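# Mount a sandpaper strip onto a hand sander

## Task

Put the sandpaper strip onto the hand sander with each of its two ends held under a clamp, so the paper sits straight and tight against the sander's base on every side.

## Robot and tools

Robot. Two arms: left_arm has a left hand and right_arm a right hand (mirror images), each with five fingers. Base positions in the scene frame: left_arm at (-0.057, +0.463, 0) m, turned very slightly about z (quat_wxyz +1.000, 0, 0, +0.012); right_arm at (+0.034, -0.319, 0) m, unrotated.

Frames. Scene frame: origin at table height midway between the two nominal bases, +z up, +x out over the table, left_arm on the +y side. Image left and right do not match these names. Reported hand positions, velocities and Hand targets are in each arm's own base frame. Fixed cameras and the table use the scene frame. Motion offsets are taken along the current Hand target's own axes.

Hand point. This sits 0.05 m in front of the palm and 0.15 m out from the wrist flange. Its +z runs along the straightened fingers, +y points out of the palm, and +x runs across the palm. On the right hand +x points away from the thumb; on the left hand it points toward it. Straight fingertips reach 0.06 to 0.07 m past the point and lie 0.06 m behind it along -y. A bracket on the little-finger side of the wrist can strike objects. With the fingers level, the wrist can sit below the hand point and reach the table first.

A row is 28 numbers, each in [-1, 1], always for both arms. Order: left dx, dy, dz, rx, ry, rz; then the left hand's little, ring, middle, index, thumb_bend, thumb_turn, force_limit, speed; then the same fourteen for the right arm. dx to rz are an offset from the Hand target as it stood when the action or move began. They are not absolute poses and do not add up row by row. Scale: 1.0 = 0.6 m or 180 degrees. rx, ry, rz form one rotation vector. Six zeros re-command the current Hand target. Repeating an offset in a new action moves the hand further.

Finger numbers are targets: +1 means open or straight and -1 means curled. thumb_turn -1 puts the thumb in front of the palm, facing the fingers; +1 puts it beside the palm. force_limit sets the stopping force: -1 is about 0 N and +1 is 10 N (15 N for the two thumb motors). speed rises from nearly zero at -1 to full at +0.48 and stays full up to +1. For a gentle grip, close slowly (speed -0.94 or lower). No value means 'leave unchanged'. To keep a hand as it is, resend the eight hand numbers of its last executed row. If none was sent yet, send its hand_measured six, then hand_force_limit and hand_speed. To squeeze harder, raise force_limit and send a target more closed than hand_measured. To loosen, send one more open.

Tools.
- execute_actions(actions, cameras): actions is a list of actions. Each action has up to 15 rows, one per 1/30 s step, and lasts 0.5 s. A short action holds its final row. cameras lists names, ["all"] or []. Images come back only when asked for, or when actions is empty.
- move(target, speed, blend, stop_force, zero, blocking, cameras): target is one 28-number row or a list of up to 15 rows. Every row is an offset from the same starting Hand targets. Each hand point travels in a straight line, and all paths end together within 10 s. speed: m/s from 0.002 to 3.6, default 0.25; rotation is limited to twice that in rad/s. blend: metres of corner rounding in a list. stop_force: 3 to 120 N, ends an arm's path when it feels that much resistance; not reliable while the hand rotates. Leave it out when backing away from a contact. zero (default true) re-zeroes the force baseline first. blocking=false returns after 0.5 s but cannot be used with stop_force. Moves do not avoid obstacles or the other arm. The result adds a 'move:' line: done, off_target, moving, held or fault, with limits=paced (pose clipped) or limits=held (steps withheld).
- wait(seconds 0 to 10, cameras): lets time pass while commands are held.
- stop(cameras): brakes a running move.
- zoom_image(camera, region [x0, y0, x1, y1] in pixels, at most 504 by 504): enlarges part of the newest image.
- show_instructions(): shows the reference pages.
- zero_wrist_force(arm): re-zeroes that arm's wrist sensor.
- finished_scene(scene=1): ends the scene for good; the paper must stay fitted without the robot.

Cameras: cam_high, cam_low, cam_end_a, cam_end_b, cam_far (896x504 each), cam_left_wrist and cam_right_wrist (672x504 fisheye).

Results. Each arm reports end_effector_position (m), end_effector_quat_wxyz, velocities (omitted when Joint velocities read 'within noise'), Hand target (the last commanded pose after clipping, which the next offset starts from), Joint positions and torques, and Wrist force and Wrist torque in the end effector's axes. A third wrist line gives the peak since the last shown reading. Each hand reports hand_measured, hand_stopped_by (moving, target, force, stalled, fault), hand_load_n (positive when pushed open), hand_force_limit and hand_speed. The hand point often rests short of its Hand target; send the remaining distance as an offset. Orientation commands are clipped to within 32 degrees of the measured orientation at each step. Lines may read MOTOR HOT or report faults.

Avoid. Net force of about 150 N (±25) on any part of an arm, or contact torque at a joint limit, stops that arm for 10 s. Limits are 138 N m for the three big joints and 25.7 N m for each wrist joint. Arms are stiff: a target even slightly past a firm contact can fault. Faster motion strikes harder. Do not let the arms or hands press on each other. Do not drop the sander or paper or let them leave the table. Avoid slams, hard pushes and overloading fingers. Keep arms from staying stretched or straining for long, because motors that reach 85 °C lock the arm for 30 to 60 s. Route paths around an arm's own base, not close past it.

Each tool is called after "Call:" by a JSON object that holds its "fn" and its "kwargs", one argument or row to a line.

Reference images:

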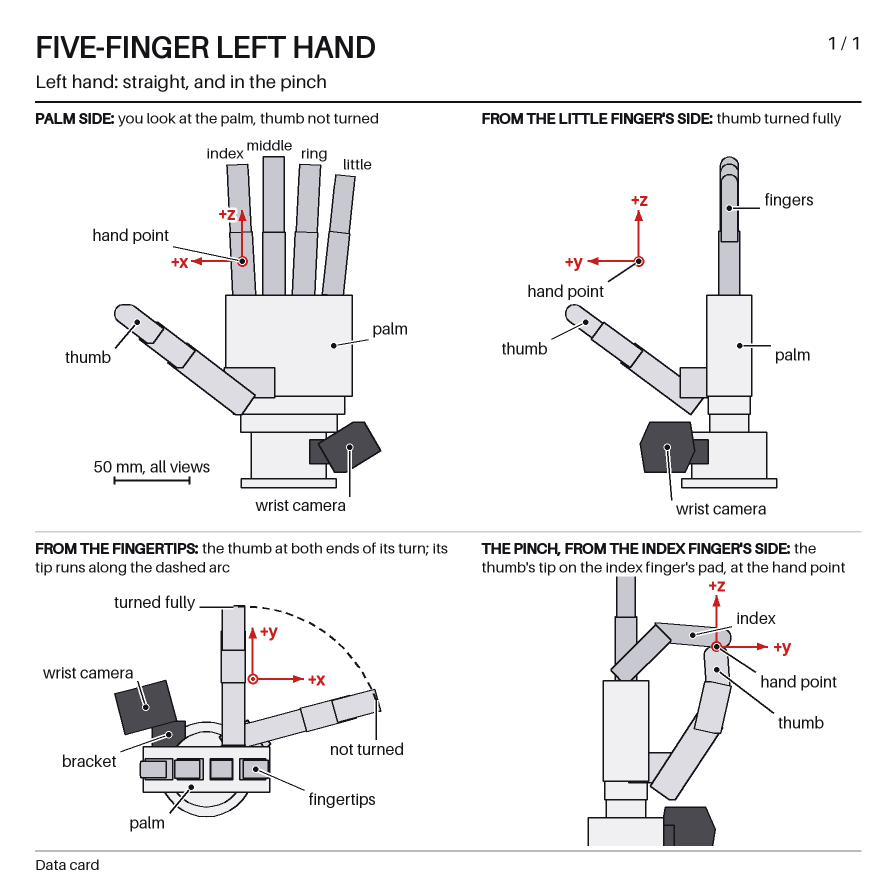

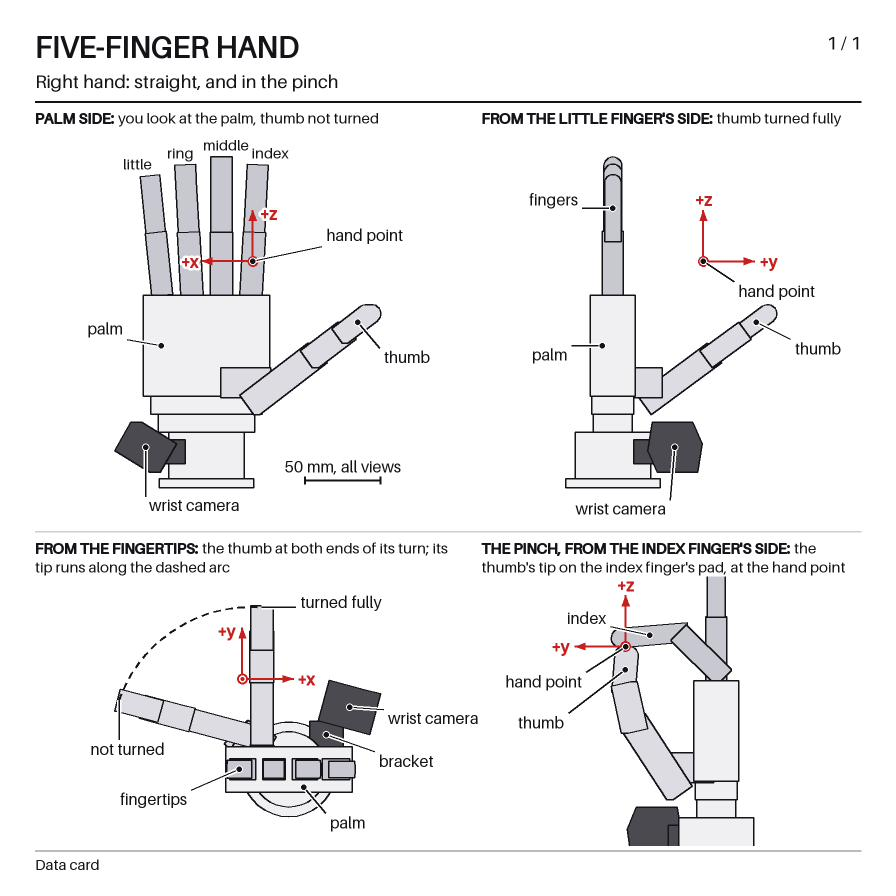

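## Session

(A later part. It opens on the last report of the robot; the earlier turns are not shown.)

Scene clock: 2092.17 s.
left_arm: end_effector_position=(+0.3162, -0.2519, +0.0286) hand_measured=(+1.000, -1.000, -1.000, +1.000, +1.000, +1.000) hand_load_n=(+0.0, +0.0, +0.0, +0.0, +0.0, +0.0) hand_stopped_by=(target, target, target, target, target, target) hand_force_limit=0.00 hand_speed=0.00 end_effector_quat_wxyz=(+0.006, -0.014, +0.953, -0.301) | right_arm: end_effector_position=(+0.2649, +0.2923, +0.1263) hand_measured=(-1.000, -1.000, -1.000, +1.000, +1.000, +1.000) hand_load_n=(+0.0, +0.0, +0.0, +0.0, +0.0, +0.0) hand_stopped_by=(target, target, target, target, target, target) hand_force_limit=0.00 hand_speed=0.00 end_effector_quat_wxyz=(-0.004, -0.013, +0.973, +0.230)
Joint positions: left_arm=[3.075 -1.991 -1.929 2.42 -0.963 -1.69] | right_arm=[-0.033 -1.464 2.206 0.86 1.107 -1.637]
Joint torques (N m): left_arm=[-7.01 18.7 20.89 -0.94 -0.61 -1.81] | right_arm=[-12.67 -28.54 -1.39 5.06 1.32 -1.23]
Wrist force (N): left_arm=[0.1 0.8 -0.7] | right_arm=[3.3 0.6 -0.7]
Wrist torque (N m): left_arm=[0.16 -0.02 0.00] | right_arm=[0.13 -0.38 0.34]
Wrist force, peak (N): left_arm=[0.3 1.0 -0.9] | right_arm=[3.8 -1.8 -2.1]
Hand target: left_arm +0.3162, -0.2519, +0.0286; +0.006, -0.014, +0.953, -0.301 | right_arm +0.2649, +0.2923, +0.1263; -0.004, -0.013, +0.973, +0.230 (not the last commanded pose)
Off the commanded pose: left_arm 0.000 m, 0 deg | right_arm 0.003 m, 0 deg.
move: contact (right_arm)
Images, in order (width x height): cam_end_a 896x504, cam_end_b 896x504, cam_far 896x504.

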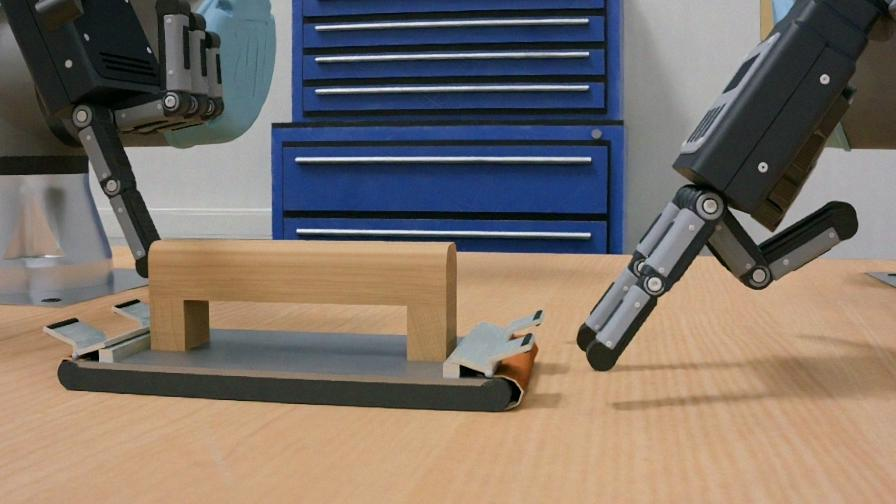

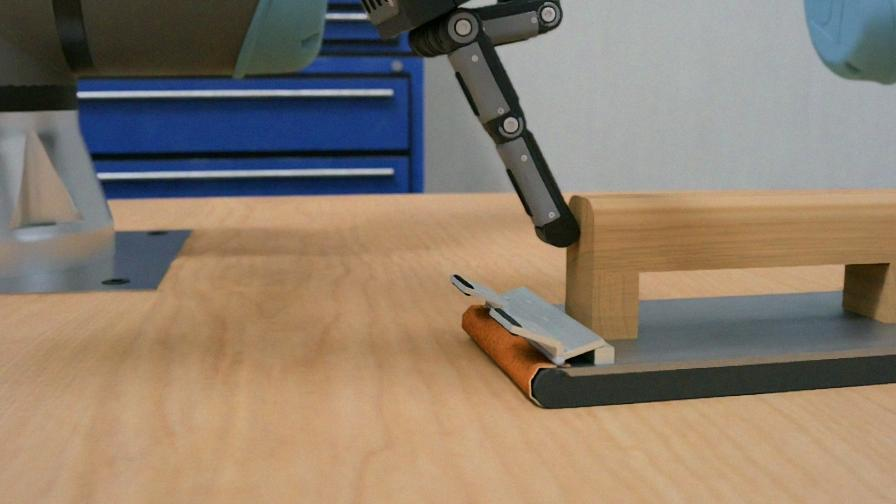

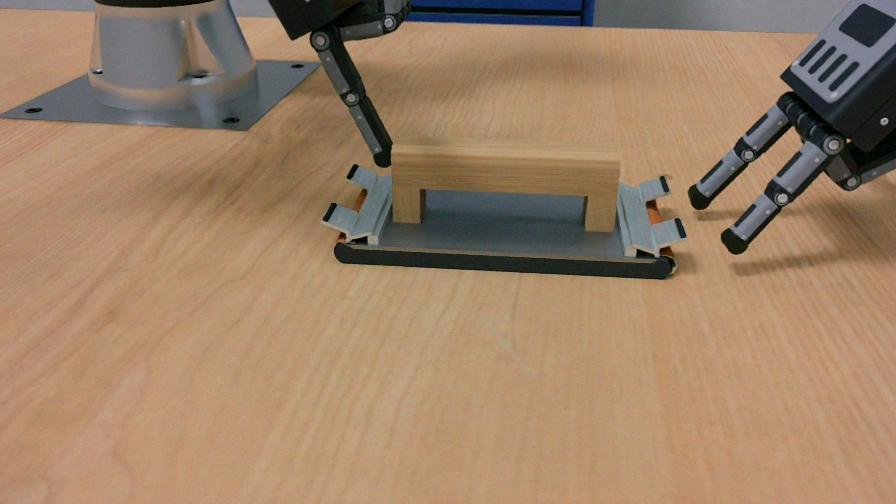

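Call:
{"fn": "move", "kwargs": {
  "target": [0.0014,-0.0211,0.0148,0,0,0,1,-1,-1,1,1,1,0,0, 0,0,0,0,0,0,-1,-1,-1,1,1,1,0,0],
  "speed": 0.04,
  "stop_force": 4,
  "cameras": ["cam_far", "cam_end_a"]
}}

Call:
{"fn": "zoom_image", "kwargs": {
  "camera": "cam_end_a",
  "region": [420, 270, 600, 430]
}}

Call:
{"fn": "zoom_image", "kwargs": {
  "camera": "cam_far",
  "region": [590, 140, 740, 290]
}}

Scene clock: 2102.37 s.
left_arm: end_effector_position=(+0.3158, -0.2674, +0.0286) hand_measured=(+1.000, -1.000, -1.000, +1.000, +1.000, +1.000) hand_load_n=(+0.0, +0.0, +0.0, +0.0, +0.0, -0.5) hand_stopped_by=(target, target, target, target, target, target) hand_force_limit=0.00 hand_speed=0.00 end_effector_quat_wxyz=(+0.006, -0.014, +0.953, -0.301) | right_arm: end_effector_position=(+0.2649, +0.2923, +0.1263) hand_measured=(-1.000, -1.000, -1.000, +1.000, +1.000, +1.000) hand_load_n=(+0.0, +0.0, +0.0, +0.0, +0.0, +0.0) hand_stopped_by=(target, target, target, target, target, target) hand_force_limit=0.00 hand_speed=0.00 end_effector_quat_wxyz=(-0.004, -0.013, +0.973, +0.230)
Joint positions: left_arm=[3.031 -1.997 -1.908 2.436 -0.967 -1.743] | right_arm=[-0.033 -1.464 2.206 0.86 1.107 -1.637]
Joint torques (N m): left_arm=[-6.85 18.27 20.73 -0.85 -0.44 -1.83] | right_arm=[-13.02 -28.83 -0.45 4.95 1.36 -1.29]
Wrist force (N): left_arm=[0.2 0.8 -0.6] | right_arm=[3.5 0.5 -0.6]
Wrist torque (N m): left_arm=[0.15 -0.03 0.00] | right_arm=[0.11 -0.41 0.34]
Wrist force, peak (N): left_arm=[0.3 1.1 -0.8] | right_arm=[4.0 0.5 -0.6]
Hand target: left_arm +0.3158, -0.2674, +0.0286; +0.006, -0.014, +0.953, -0.301 | right_arm +0.2649, +0.2923, +0.1263; -0.004, -0.013, +0.973, +0.230
Off the commanded pose: left_arm 0.000 m, 0 deg | right_arm 0.000 m, 0 deg.
move: done
Images, in order (width x height): cam_end_a 896x504, cam_far 896x504.

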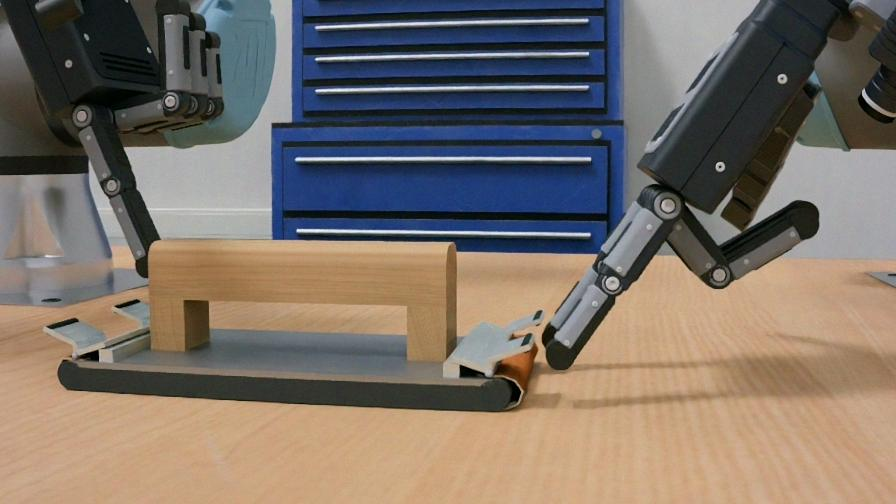

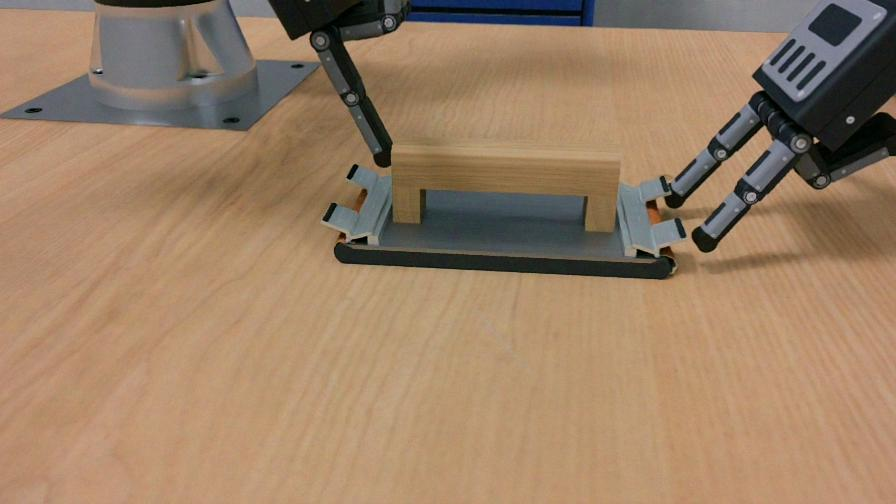

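Scaled by 2.800 from the camera's 896x504 image, which has a finer 1280x720 frame.

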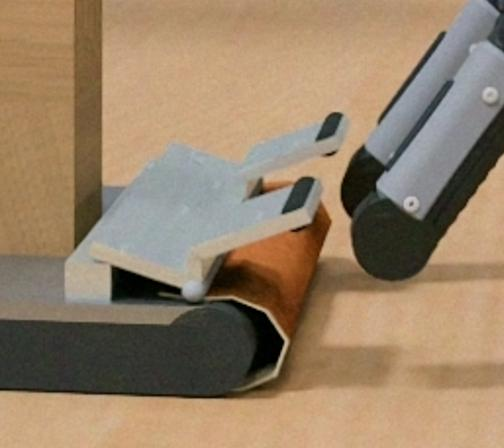

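Scaled by 3.360 from the camera's 896x504 image, which has a finer 1280x720 frame.

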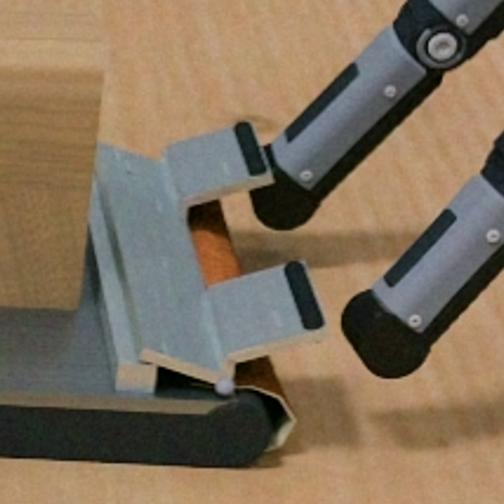

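Call:
{"fn": "move", "kwargs": {
  "target": [-0.0097,-0.0005,0.0003,0,0.01276,0.01816,1,-1,-1,1,1,1,0,0, 0,0,0,0,0,0,-1,-1,-1,1,1,1,0,0],
  "speed": 0.05,
  "cameras": ["cam_far", "cam_end_a"]
}}

Call:
{"fn": "zoom_image", "kwargs": {
  "camera": "cam_end_a",
  "region": [420, 270, 600, 430]
}}

Call:
{"fn": "zoom_image", "kwargs": {
  "camera": "cam_far",
  "region": [590, 140, 740, 290]
}}

Scene clock: 2116.30 s.
left_arm: end_effector_position=(+0.3216, -0.2676, +0.0287) hand_measured=(+1.000, -1.000, -1.000, +1.000, +1.000, +1.000) hand_load_n=(+0.0, +0.0, +0.0, +0.0, +0.0, +0.0) hand_stopped_by=(target, target, target, target, target, target) hand_force_limit=0.00 hand_speed=0.00 end_effector_quat_wxyz=(-0.004, +0.019, +0.953, -0.301) | right_arm: end_effector_position=(+0.2649, +0.2923, +0.1263) hand_measured=(-1.000, -1.000, -1.000, +1.000, +1.000, +1.000) hand_load_n=(+0.0, +0.0, +0.0, +0.0, +0.0, +0.0) hand_stopped_by=(target, target, target, target, target, target) hand_force_limit=0.00 hand_speed=0.00 end_effector_quat_wxyz=(-0.004, -0.013, +0.973, +0.230)
Joint positions: left_arm=[3.029 -2.029 -1.872 2.385 -0.962 -1.662] | right_arm=[-0.033 -1.464 2.206 0.86 1.107 -1.637]
Joint torques (N m): left_arm=[-7.43 20.24 20.59 -3.99 1.8 1.62] | right_arm=[-12.23 -28.11 -1.81 5.05 1.24 -1.25]
Wrist force (N): left_arm=[0.3 0.6 -0.7] | right_arm=[3.6 0.6 -0.3]
Wrist torque (N m): left_arm=[0.14 -0.04 -0.10] | right_arm=[0.11 -0.44 0.35]
Wrist force, peak (N): left_arm=[0.4 0.8 -0.8] | right_arm=[3.9 0.7 -0.5]
Hand target: left_arm +0.3217, -0.2676, +0.0287; -0.004, +0.019, +0.953, -0.301 | right_arm +0.2649, +0.2923, +0.1263; -0.004, -0.013, +0.973, +0.230
Off the commanded pose: left_arm 0.000 m, 0 deg | right_arm 0.000 m, 0 deg.
move: done
Images, in order (width x height): cam_end_a 896x504, cam_far 896x504.

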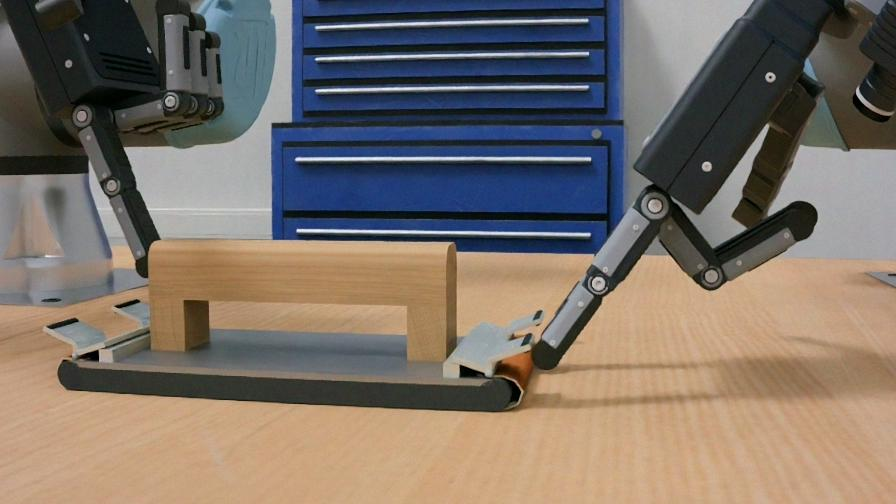

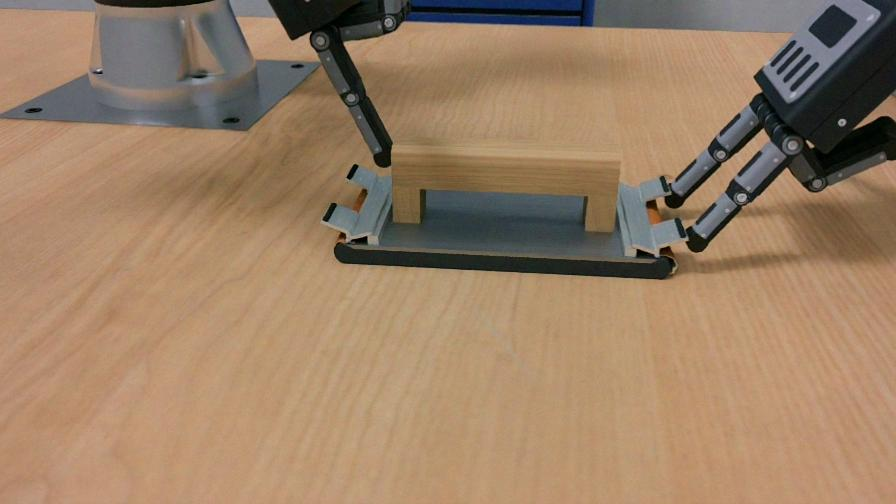

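Scaled by 2.800 from the camera's 896x504 image, which has a finer 1280x720 frame.

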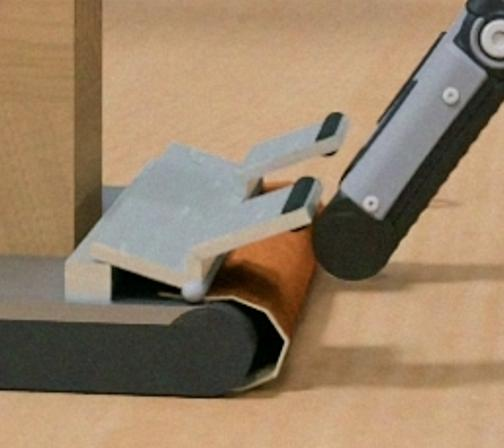

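Scaled by 3.360 from the camera's 896x504 image, which has a finer 1280x720 frame.

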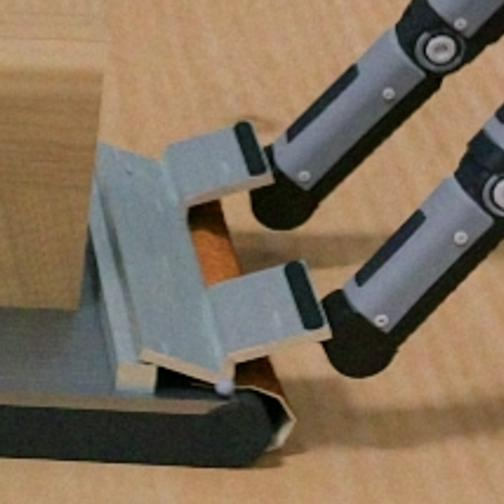

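Call:
{"fn": "move", "kwargs": {
  "target": [0,-0.0167,0,0,0,0,1,-1,-1,1,1,1,0,0, 0,0,0,0,0,0,-1,-1,-1,1,1,1,0,0],
  "speed": 0.015,
  "stop_force": 9,
  "cameras": ["cam_far", "cam_end_a"]
}}

Call:
{"fn": "zoom_image", "kwargs": {
  "camera": "cam_end_a",
  "region": [420, 270, 600, 430]
}}

Call:
{"fn": "zoom_image", "kwargs": {
  "camera": "cam_far",
  "region": [590, 140, 740, 290]
}}

Scene clock: 2129.63 s.
left_arm: end_effector_position=(+0.3215, -0.2703, +0.0306) hand_measured=(+1.000, -1.000, -1.000, +1.000, +1.000, +1.000) hand_load_n=(-10.0, +0.0, +0.0, +0.0, +0.0, -0.5) hand_stopped_by=(target, target, target, target, target, target) hand_force_limit=0.00 hand_speed=0.00 end_effector_quat_wxyz=(-0.005, +0.019, +0.953, -0.301) | right_arm: end_effector_position=(+0.2649, +0.2923, +0.1263) hand_measured=(-1.000, -1.000, -1.000, +1.000, +1.000, +1.000) hand_load_n=(+0.0, +0.0, +0.0, +0.5, +0.0, +0.0) hand_stopped_by=(target, target, target, target, target, target) hand_force_limit=0.00 hand_speed=0.00 end_effector_quat_wxyz=(-0.004, -0.013, +0.973, +0.230)
Joint positions: left_arm=[3.021 -2.027 -1.867 2.383 -0.962 -1.67] | right_arm=[-0.033 -1.464 2.206 0.86 1.107 -1.637]
Joint torques (N m): left_arm=[6.11 21.04 1.53 -1.34 3.73 1.68] | right_arm=[-7.28 -26.74 -1.63 2.05 -3.91 -1.07]
Wrist force (N): left_arm=[-1.2 8.7 -2.3] | right_arm=[5.1 -3.8 -4.4]
Wrist torque (N m): left_arm=[0.06 -0.26 -0.72] | right_arm=[0.54 -0.35 0.42]
Wrist force, peak (N): left_arm=[-1.6 11.6 -4.5] | right_arm=[5.5 -4.3 -5.6]
Hand target: left_arm +0.3215, -0.2703, +0.0306; -0.005, +0.019, +0.953, -0.301 (not the last commanded pose) | right_arm +0.2649, +0.2923, +0.1263; -0.004, -0.013, +0.973, +0.230
Off the commanded pose: left_arm 0.007 m, 0 deg | right_arm 0.000 m, 0 deg.
move: contact (left_arm)
Images, in order (width x height): cam_end_a 896x504, cam_far 896x504.

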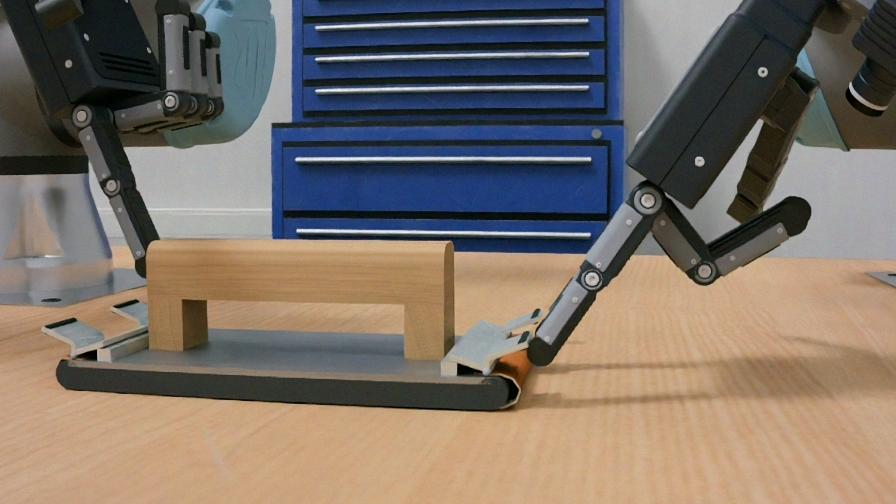

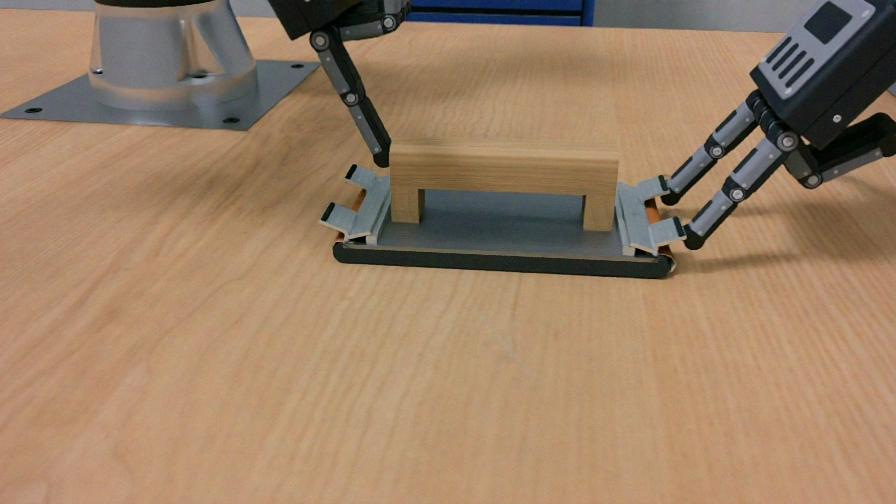

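Scaled by 2.800 from the camera's 896x504 image, which has a finer 1280x720 frame.

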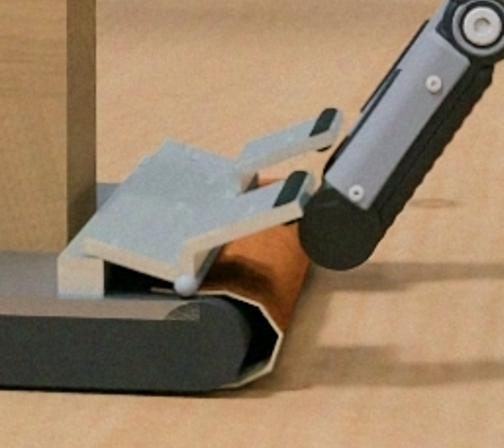

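Scaled by 3.360 from the camera's 896x504 image, which has a finer 1280x720 frame.

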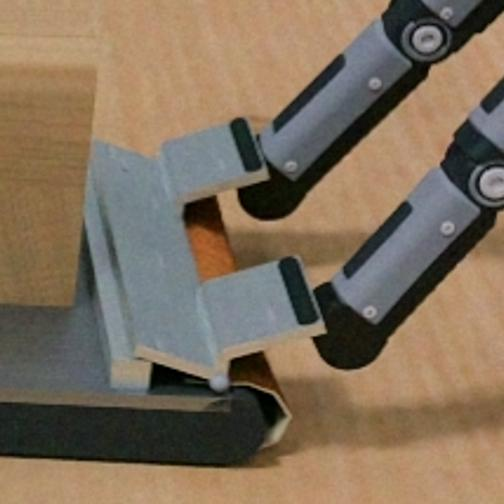

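Call:
{"fn": "move", "kwargs": {
  "target": [
    [0,0.0083,0,0,0,0,1,-1,-1,1,1,1,0,0, 0.0006,-0.0179,-0.009,0,0,0,-1,-1,-1,1,1,1,0,0],
    [0,0.0083,0,0,0,0,1,-1,-1,1,1,1,0,0, 0.0006,0.0197,-0.0834,0,0,0,-1,-1,-1,1,1,1,0,0],
    [0,0.0083,0,0,0,0,1,-1,-1,1,1,1,0,0, 0.0048,0.2015,0.0082,0,0,0,-1,-1,-1,1,1,1,0,0],
    [0,0.0083,0,0,0,0,1,-1,-1,1,1,1,0,0, 0.0048,0.188,0.035,0,0,0,-1,-1,-1,1,1,1,0,0]
  ],
  "speed": 0.08,
  "blend": 0.005,
  "cameras": ["cam_far", "cam_end_a", "cam_end_b"]
}}

Scene clock: 2172.73 s.
left_arm: end_effector_position=(+0.3217, -0.2662, +0.0277) hand_measured=(+1.000, -1.000, -1.000, +1.000, +1.000, +1.000) hand_load_n=(-0.5, +0.0, +0.0, +0.0, +0.0, +0.0) hand_stopped_by=(target, target, target, target, target, target) hand_force_limit=0.00 hand_speed=0.00 end_effector_quat_wxyz=(-0.005, +0.019, +0.953, -0.301) | right_arm: end_effector_position=(+0.2591, +0.4024, +0.1582) hand_measured=(-1.000, -1.000, -1.000, +1.000, +1.000, +1.000) hand_load_n=(+0.0, +0.0, +0.0, +0.0, +0.0, +0.0) hand_stopped_by=(target, target, target, target, target, target) hand_force_limit=0.00 hand_speed=0.00 end_effector_quat_wxyz=(-0.004, -0.013, +0.973, +0.230)
Joint positions: left_arm=[3.032 -2.03 -1.875 2.386 -0.961 -1.657] | right_arm=[0.377 -1.404 1.969 0.837 1.136 -1.183]
Joint torques (N m): left_arm=[8.71 20.79 1.33 -0.84 1.86 1.44] | right_arm=[12.5 -7.96 -3.26 -0.06 1.36 1.3]
Wrist force (N): left_arm=[0.5 0.6 -0.8] | right_arm=[3.9 1.2 -0.2]
Wrist torque (N m): left_arm=[0.14 -0.08 -0.09] | right_arm=[0.18 -0.47 0.25]
Wrist force, peak (N): left_arm=[-1.2 9.1 -2.7] | right_arm=[5.3 -3.9 -4.7]
Hand target: left_arm +0.3217, -0.2662, +0.0277; -0.005, +0.019, +0.953, -0.301 | right_arm +0.2591, +0.4024, +0.1581; -0.004, -0.013, +0.973, +0.230
Off the commanded pose: left_arm 0.000 m, 0 deg | right_arm 0.000 m, 0 deg.
move: done
Images, in order (width x height): cam_end_a 896x504, cam_end_b 896x504, cam_far 896x504.

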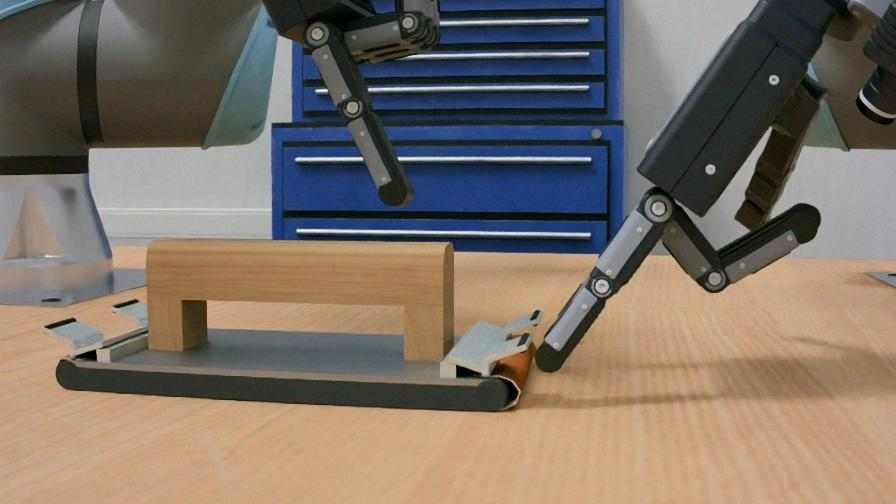

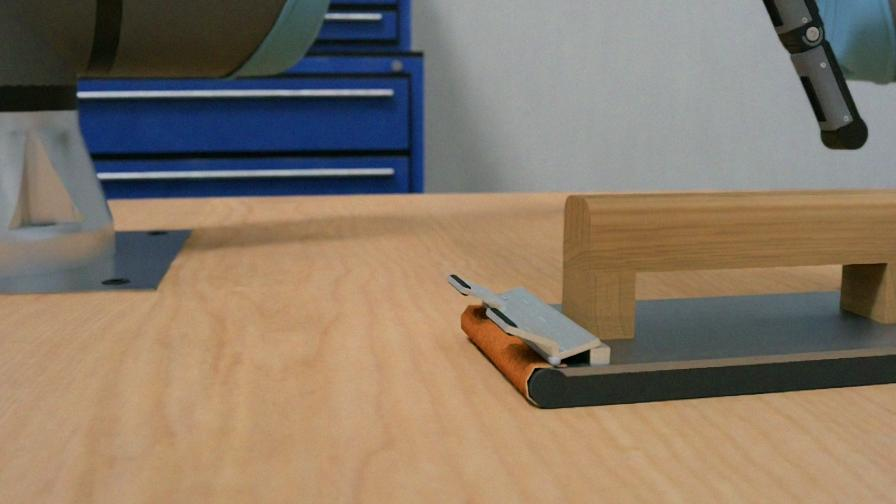

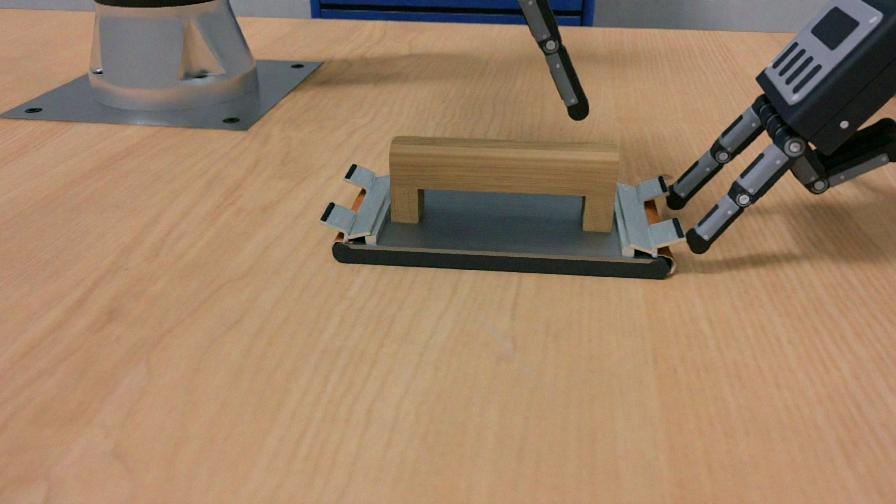

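Call:
{"fn": "move", "kwargs": {
  "target": [0,0,0,0,0,0,1,-1,-1,1,1,1,0,0, 0,-0.0225,0.0447,0,0,0,-1,-1,-1,1,1,1,0,0],
  "speed": 0.02,
  "stop_force": 8,
  "cameras": ["cam_far", "cam_end_a"]
}}

Scene clock: 2181.97 s.
left_arm: end_effector_position=(+0.3217, -0.2662, +0.0277) hand_measured=(+1.000, -1.000, -1.000, +1.000, +1.000, +1.000) hand_load_n=(+0.0, +0.5, +0.0, +0.0, +0.0, -0.5) hand_stopped_by=(target, target, target, target, target, target) hand_force_limit=0.00 hand_speed=0.00 end_effector_quat_wxyz=(-0.005, +0.019, +0.953, -0.301) | right_arm: end_effector_position=(+0.2591, +0.4024, +0.1430) hand_measured=(-1.000, -1.000, -1.000, +1.000, +1.000, +1.000) hand_load_n=(+0.0, +0.0, +0.0, -1.5, +0.0, +0.0) hand_stopped_by=(target, target, target, target, target, target) hand_force_limit=0.00 hand_speed=0.00 end_effector_quat_wxyz=(-0.004, -0.013, +0.973, +0.230)
Joint positions: left_arm=[3.032 -2.03 -1.875 2.386 -0.961 -1.657] | right_arm=[0.377 -1.383 1.989 0.796 1.136 -1.183]
Joint torques (N m): left_arm=[8.9 20.6 1.37 -1.02 1.73 1.34] | right_arm=[-5.34 -31.31 -25.18 4.38 1.22 -0.19]
Wrist force (N): left_arm=[0.6 0.6 -0.7] | right_arm=[3.5 2.9 -8.0]
Wrist torque (N m): left_arm=[0.13 -0.09 -0.08] | right_arm=[0.61 -0.50 0.24]
Wrist force, peak (N): left_arm=[0.4 0.9 -0.7] | right_arm=[4.4 4.9 -24.6]
Hand target: left_arm +0.3217, -0.2662, +0.0277; -0.005, +0.019, +0.953, -0.301 | right_arm +0.2591, +0.4024, +0.1430; -0.004, -0.013, +0.973, +0.230 (not the last commanded pose)
Off the commanded pose: left_arm 0.000 m, 0 deg | right_arm 0.015 m, 0 deg.
move: contact (right_arm)
Images, in order (width x height): cam_end_a 896x504, cam_far 896x504.

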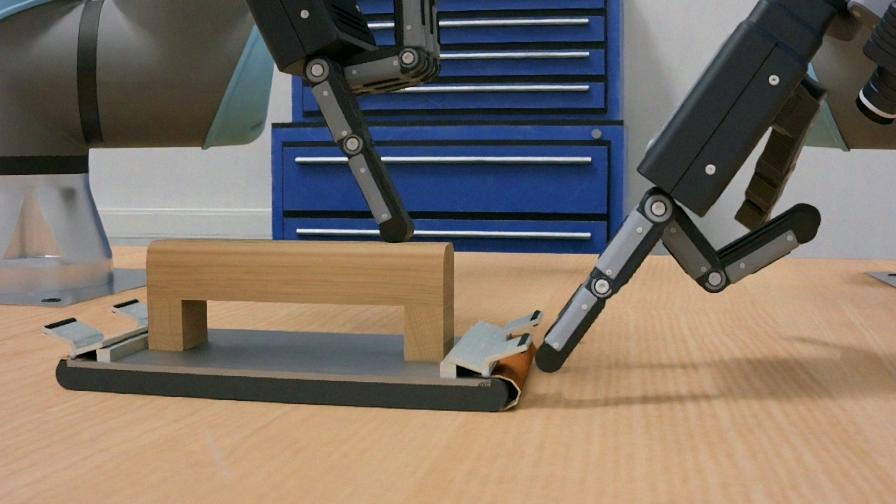

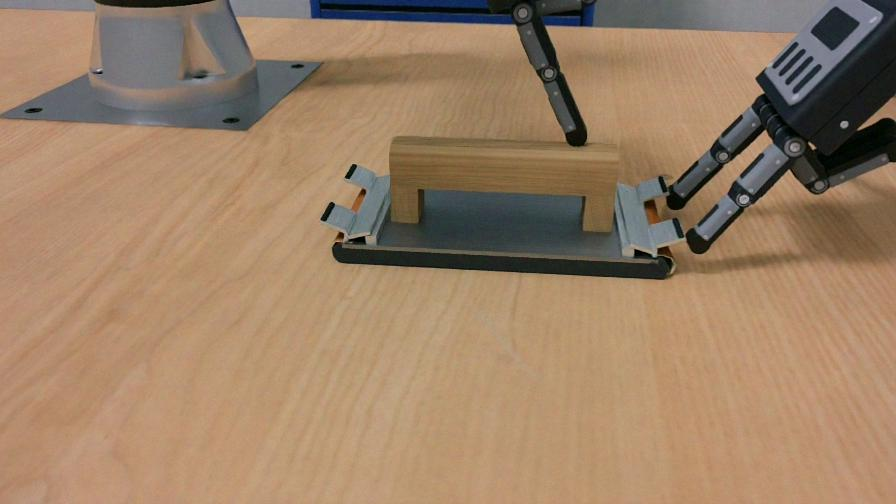

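Call:
{"fn": "move", "kwargs": {
  "target": [0,-0.003,0,0,-0.0048,-0.0068,1,-1,-1,1,1,1,0,0, 0,0,0,0,0,0,-1,-1,-1,1,1,1,0,0],
  "speed": 0.03
}}

Call:
{"fn": "move", "kwargs": {
  "target": [
    [0,-0.004,0,0,0,0,1,-1,-1,1,1,1,0,0, 0,0,0,0,0,0,-1,-1,-1,1,1,1,0,0],
    [-0.0002,-0.0197,-0.0135,0,0,0,1,-1,-1,1,1,1,0,0, 0,0,0,0,0,0,-1,-1,-1,1,1,1,0,0]
  ],
  "speed": 0.015,
  "stop_force": 10,
  "cameras": ["cam_far", "cam_end_a"]
}}

Call:
{"fn": "zoom_image", "kwargs": {
  "camera": "cam_end_a",
  "region": [420, 270, 600, 430]
}}

Call:
{"fn": "zoom_image", "kwargs": {
  "camera": "cam_far",
  "region": [590, 140, 740, 290]
}}

Scene clock: 2197.63 s.
left_arm: end_effector_position=(+0.3217, -0.2677, +0.0287) hand_measured=(+1.000, -1.000, -1.000, +1.000, +1.000, +1.000) hand_load_n=(+0.0, +0.0, +0.0, +0.0, +0.0, +0.0) hand_stopped_by=(target, target, target, target, target, target) hand_force_limit=0.00 hand_speed=0.00 end_effector_quat_wxyz=(-0.001, +0.006, +0.954, -0.301) | right_arm: end_effector_position=(+0.2591, +0.4024, +0.1430) hand_measured=(-1.000, -1.000, -1.000, +1.000, +1.000, +1.000) hand_load_n=(+0.0, +0.0, +0.0, -1.5, +0.0, +0.0) hand_stopped_by=(target, target, target, target, target, target) hand_force_limit=0.00 hand_speed=0.00 end_effector_quat_wxyz=(-0.004, -0.013, +0.973, +0.230)
Joint positions: left_arm=[3.03 -2.021 -1.879 2.401 -0.963 -1.691] | right_arm=[0.377 -1.383 1.989 0.796 1.136 -1.183]
Joint torques (N m): left_arm=[-6.47 35.57 2.67 -0.88 -0.46 -1.66] | right_arm=[-5.55 -31.16 -25.52 4.37 1.07 1.29]
Wrist force (N): left_arm=[0.2 0.8 -0.6] | right_arm=[3.7 2.6 -8.1]
Wrist torque (N m): left_arm=[0.16 -0.02 0.00] | right_arm=[0.59 -0.52 0.24]
Wrist force, peak (N): left_arm=[0.6 0.8 -0.9] | right_arm=[3.9 2.9 -8.4]
Hand target: left_arm +0.3217, -0.2677, +0.0287; -0.001, +0.006, +0.954, -0.301 | right_arm +0.2591, +0.4024, +0.1430; -0.004, -0.013, +0.973, +0.230
Off the commanded pose: left_arm 0.000 m, 0 deg | right_arm 0.000 m, 0 deg.
move: done

Scene clock: 2199.27 s.
left_arm: end_effector_position=(+0.3216, -0.2707, +0.0344) hand_measured=(+1.000, -1.000, -1.000, +0.998, +1.000, +1.000) hand_load_n=(+0.5, +0.5, +0.0, -10.5, +0.0, +0.0) hand_stopped_by=(target, target, target, target, target, target) hand_force_limit=0.00 hand_speed=0.00 end_effector_quat_wxyz=(-0.001, +0.006, +0.954, -0.301) | right_arm: end_effector_position=(+0.2591, +0.4024, +0.1430) hand_measured=(-1.000, -1.000, -1.000, +1.000, +1.000, +1.000) hand_load_n=(+0.0, +0.0, +0.0, -1.0, +0.0, +0.0) hand_stopped_by=(target, target, target, target, target, target) hand_force_limit=0.00 hand_speed=0.00 end_effector_quat_wxyz=(-0.004, -0.013, +0.973, +0.230)
Joint positions: left_arm=[3.022 -2.013 -1.871 2.39 -0.964 -1.702] | right_arm=[0.377 -1.383 1.989 0.796 1.136 -1.183]
Joint torques (N m): left_arm=[7.98 21.87 4.35 -1.01 4.5 0.95] | right_arm=[-5.21 -25.15 -19.34 3.65 1.11 1.3]
Wrist force (N): left_arm=[1.6 11.5 -0.8] | right_arm=[4.3 2.6 -9.2]
Wrist torque (N m): left_arm=[-0.14 -0.01 0.00] | right_arm=[0.72 -0.53 0.28]
Wrist force, peak (N): left_arm=[1.9 13.1 2.3] | right_arm=[2.9 2.8 -11.8]
Hand target: left_arm +0.3216, -0.2707, +0.0344; -0.001, +0.006, +0.954, -0.301 (not the last commanded pose) | right_arm +0.2591, +0.4024, +0.1430; -0.004, -0.013, +0.973, +0.230
Off the commanded pose: left_arm 0.008 m, 0 deg | right_arm 0.000 m, 0 deg.
move: contact (left_arm); path passed 1 of 2 targets
Images, in order (width x height): cam_end_a 896x504, cam_far 896x504.

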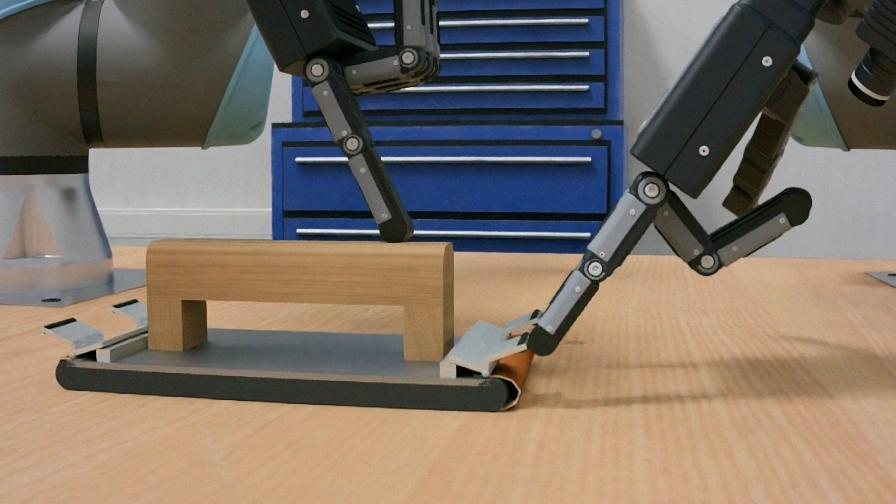

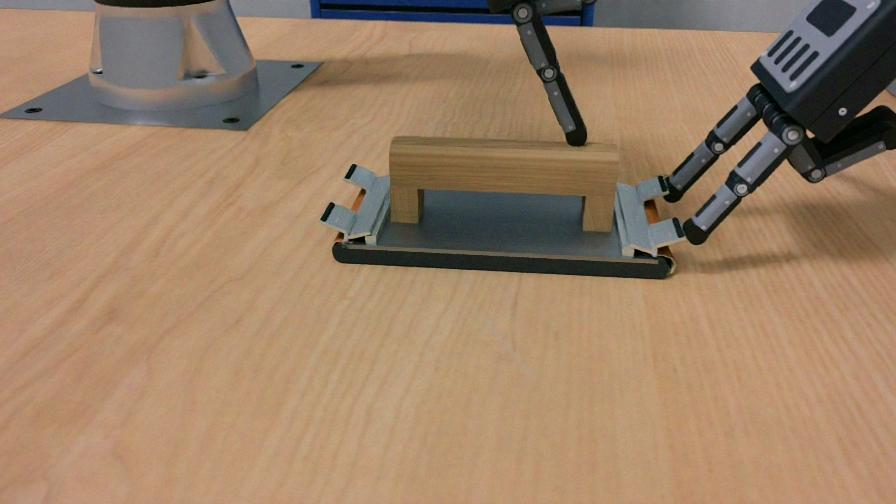

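Scaled by 2.800 from the camera's 896x504 image, which has a finer 1280x720 frame.

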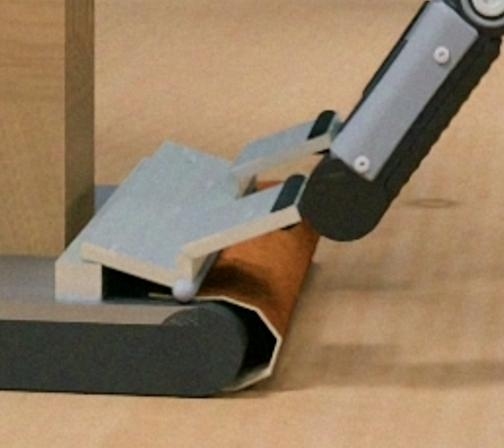

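Scaled by 3.360 from the camera's 896x504 image, which has a finer 1280x720 frame.

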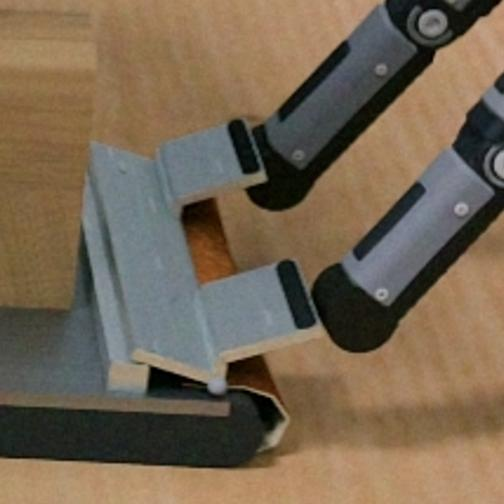

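Call:
{"fn": "move", "kwargs": {
  "target": [
    [-0.0005,0.0272,-0.019,0,0,0,1,-1,-1,1,1,1,0,0, 0,0,0,0,0,0,-1,-1,-1,1,1,1,0,0],
    [-0.0082,0.0374,-0.0043,0,-0.008,-0.01135,-1,1,-1,1,1,1,0,0, 0,0,0,0,0,0,-1,-1,-1,1,1,1,0,0]
  ],
  "speed": 0.06,
  "cameras": ["cam_far", "cam_end_a", "cam_left_wrist"]
}}

Call:
{"fn": "zoom_image", "kwargs": {
  "camera": "cam_end_a",
  "region": [420, 270, 620, 430]
}}

Call:
{"fn": "zoom_image", "kwargs": {
  "camera": "cam_far",
  "region": [590, 140, 760, 290]
}}

Scene clock: 2236.37 s.
left_arm: end_effector_position=(+0.3268, -0.2509, +0.0236) hand_measured=(+0.552, +0.064, -1.000, +1.000, +1.000, +1.000) hand_load_n=(+5.5, -16.0, +0.0, +0.0, +0.0, +0.0) hand_stopped_by=(force, moving, target, target, target, target) hand_force_limit=0.00 hand_speed=0.00 end_effector_quat_wxyz=(+0.006, -0.014, +0.954, -0.301) | right_arm: end_effector_position=(+0.2591, +0.4024, +0.1430) hand_measured=(-1.000, -1.000, -1.000, +1.000, +1.000, +1.000) hand_load_n=(+0.0, +0.0, +0.0, -1.0, +0.0, +0.0) hand_stopped_by=(target, target, target, target, target, target) hand_force_limit=0.00 hand_speed=0.00 end_effector_quat_wxyz=(-0.004, -0.013, +0.973, +0.230)
Joint positions: left_arm=[3.079 -2.018 -1.904 2.419 -0.963 -1.685] | right_arm=[0.377 -1.383 1.989 0.796 1.136 -1.183]
Joint torques (N m): left_arm=[6.18 18.58 1.24 -0.29 -2.2 -2.2] | right_arm=[-5.93 -8.12 -5.21 0.14 1.05 1.24]
Wrist force (N): left_arm=[0.8 -10.6 -23.2] | right_arm=[4.7 2.6 -7.8]
Wrist torque (N m): left_arm=[0.55 -1.04 0.60] | right_arm=[0.60 -0.45 0.30]
Wrist force, peak (N): left_arm=[0.8 -10.6 -23.2] | right_arm=[4.1 2.4 -10.1]
Hand target: left_arm +0.3268, -0.2509, +0.0236; +0.006, -0.014, +0.954, -0.301 | right_arm +0.2591, +0.4024, +0.1430; -0.004, -0.013, +0.973, +0.230
Off the commanded pose: left_arm 0.000 m, 0 deg | right_arm 0.000 m, 0 deg.
move: done
Images, in order (width x height): cam_end_a 896x504, cam_far 896x504, cam_left_wrist 672x504.

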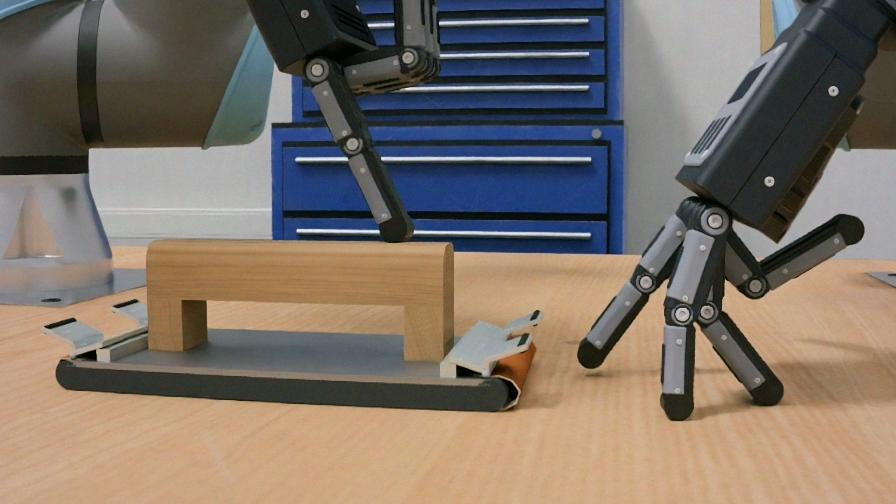

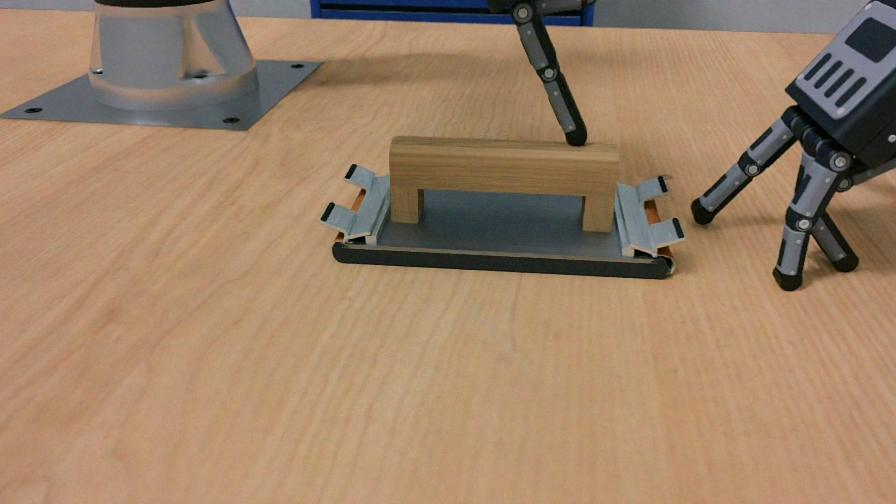

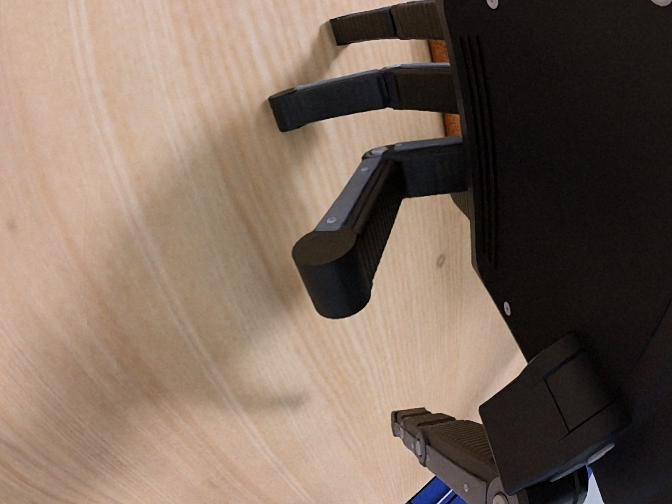

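Scaled by 2.520 from the camera's 896x504 image, which has a finer 1280x720 frame.

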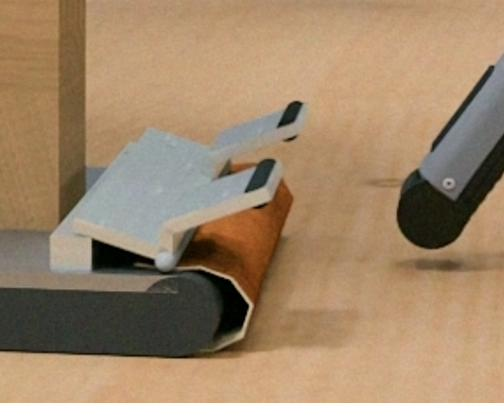

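Scaled by 2.965 from the camera's 896x504 image, which has a finer 1280x720 frame.

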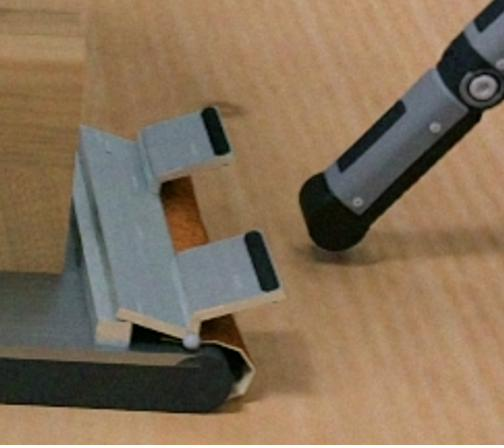

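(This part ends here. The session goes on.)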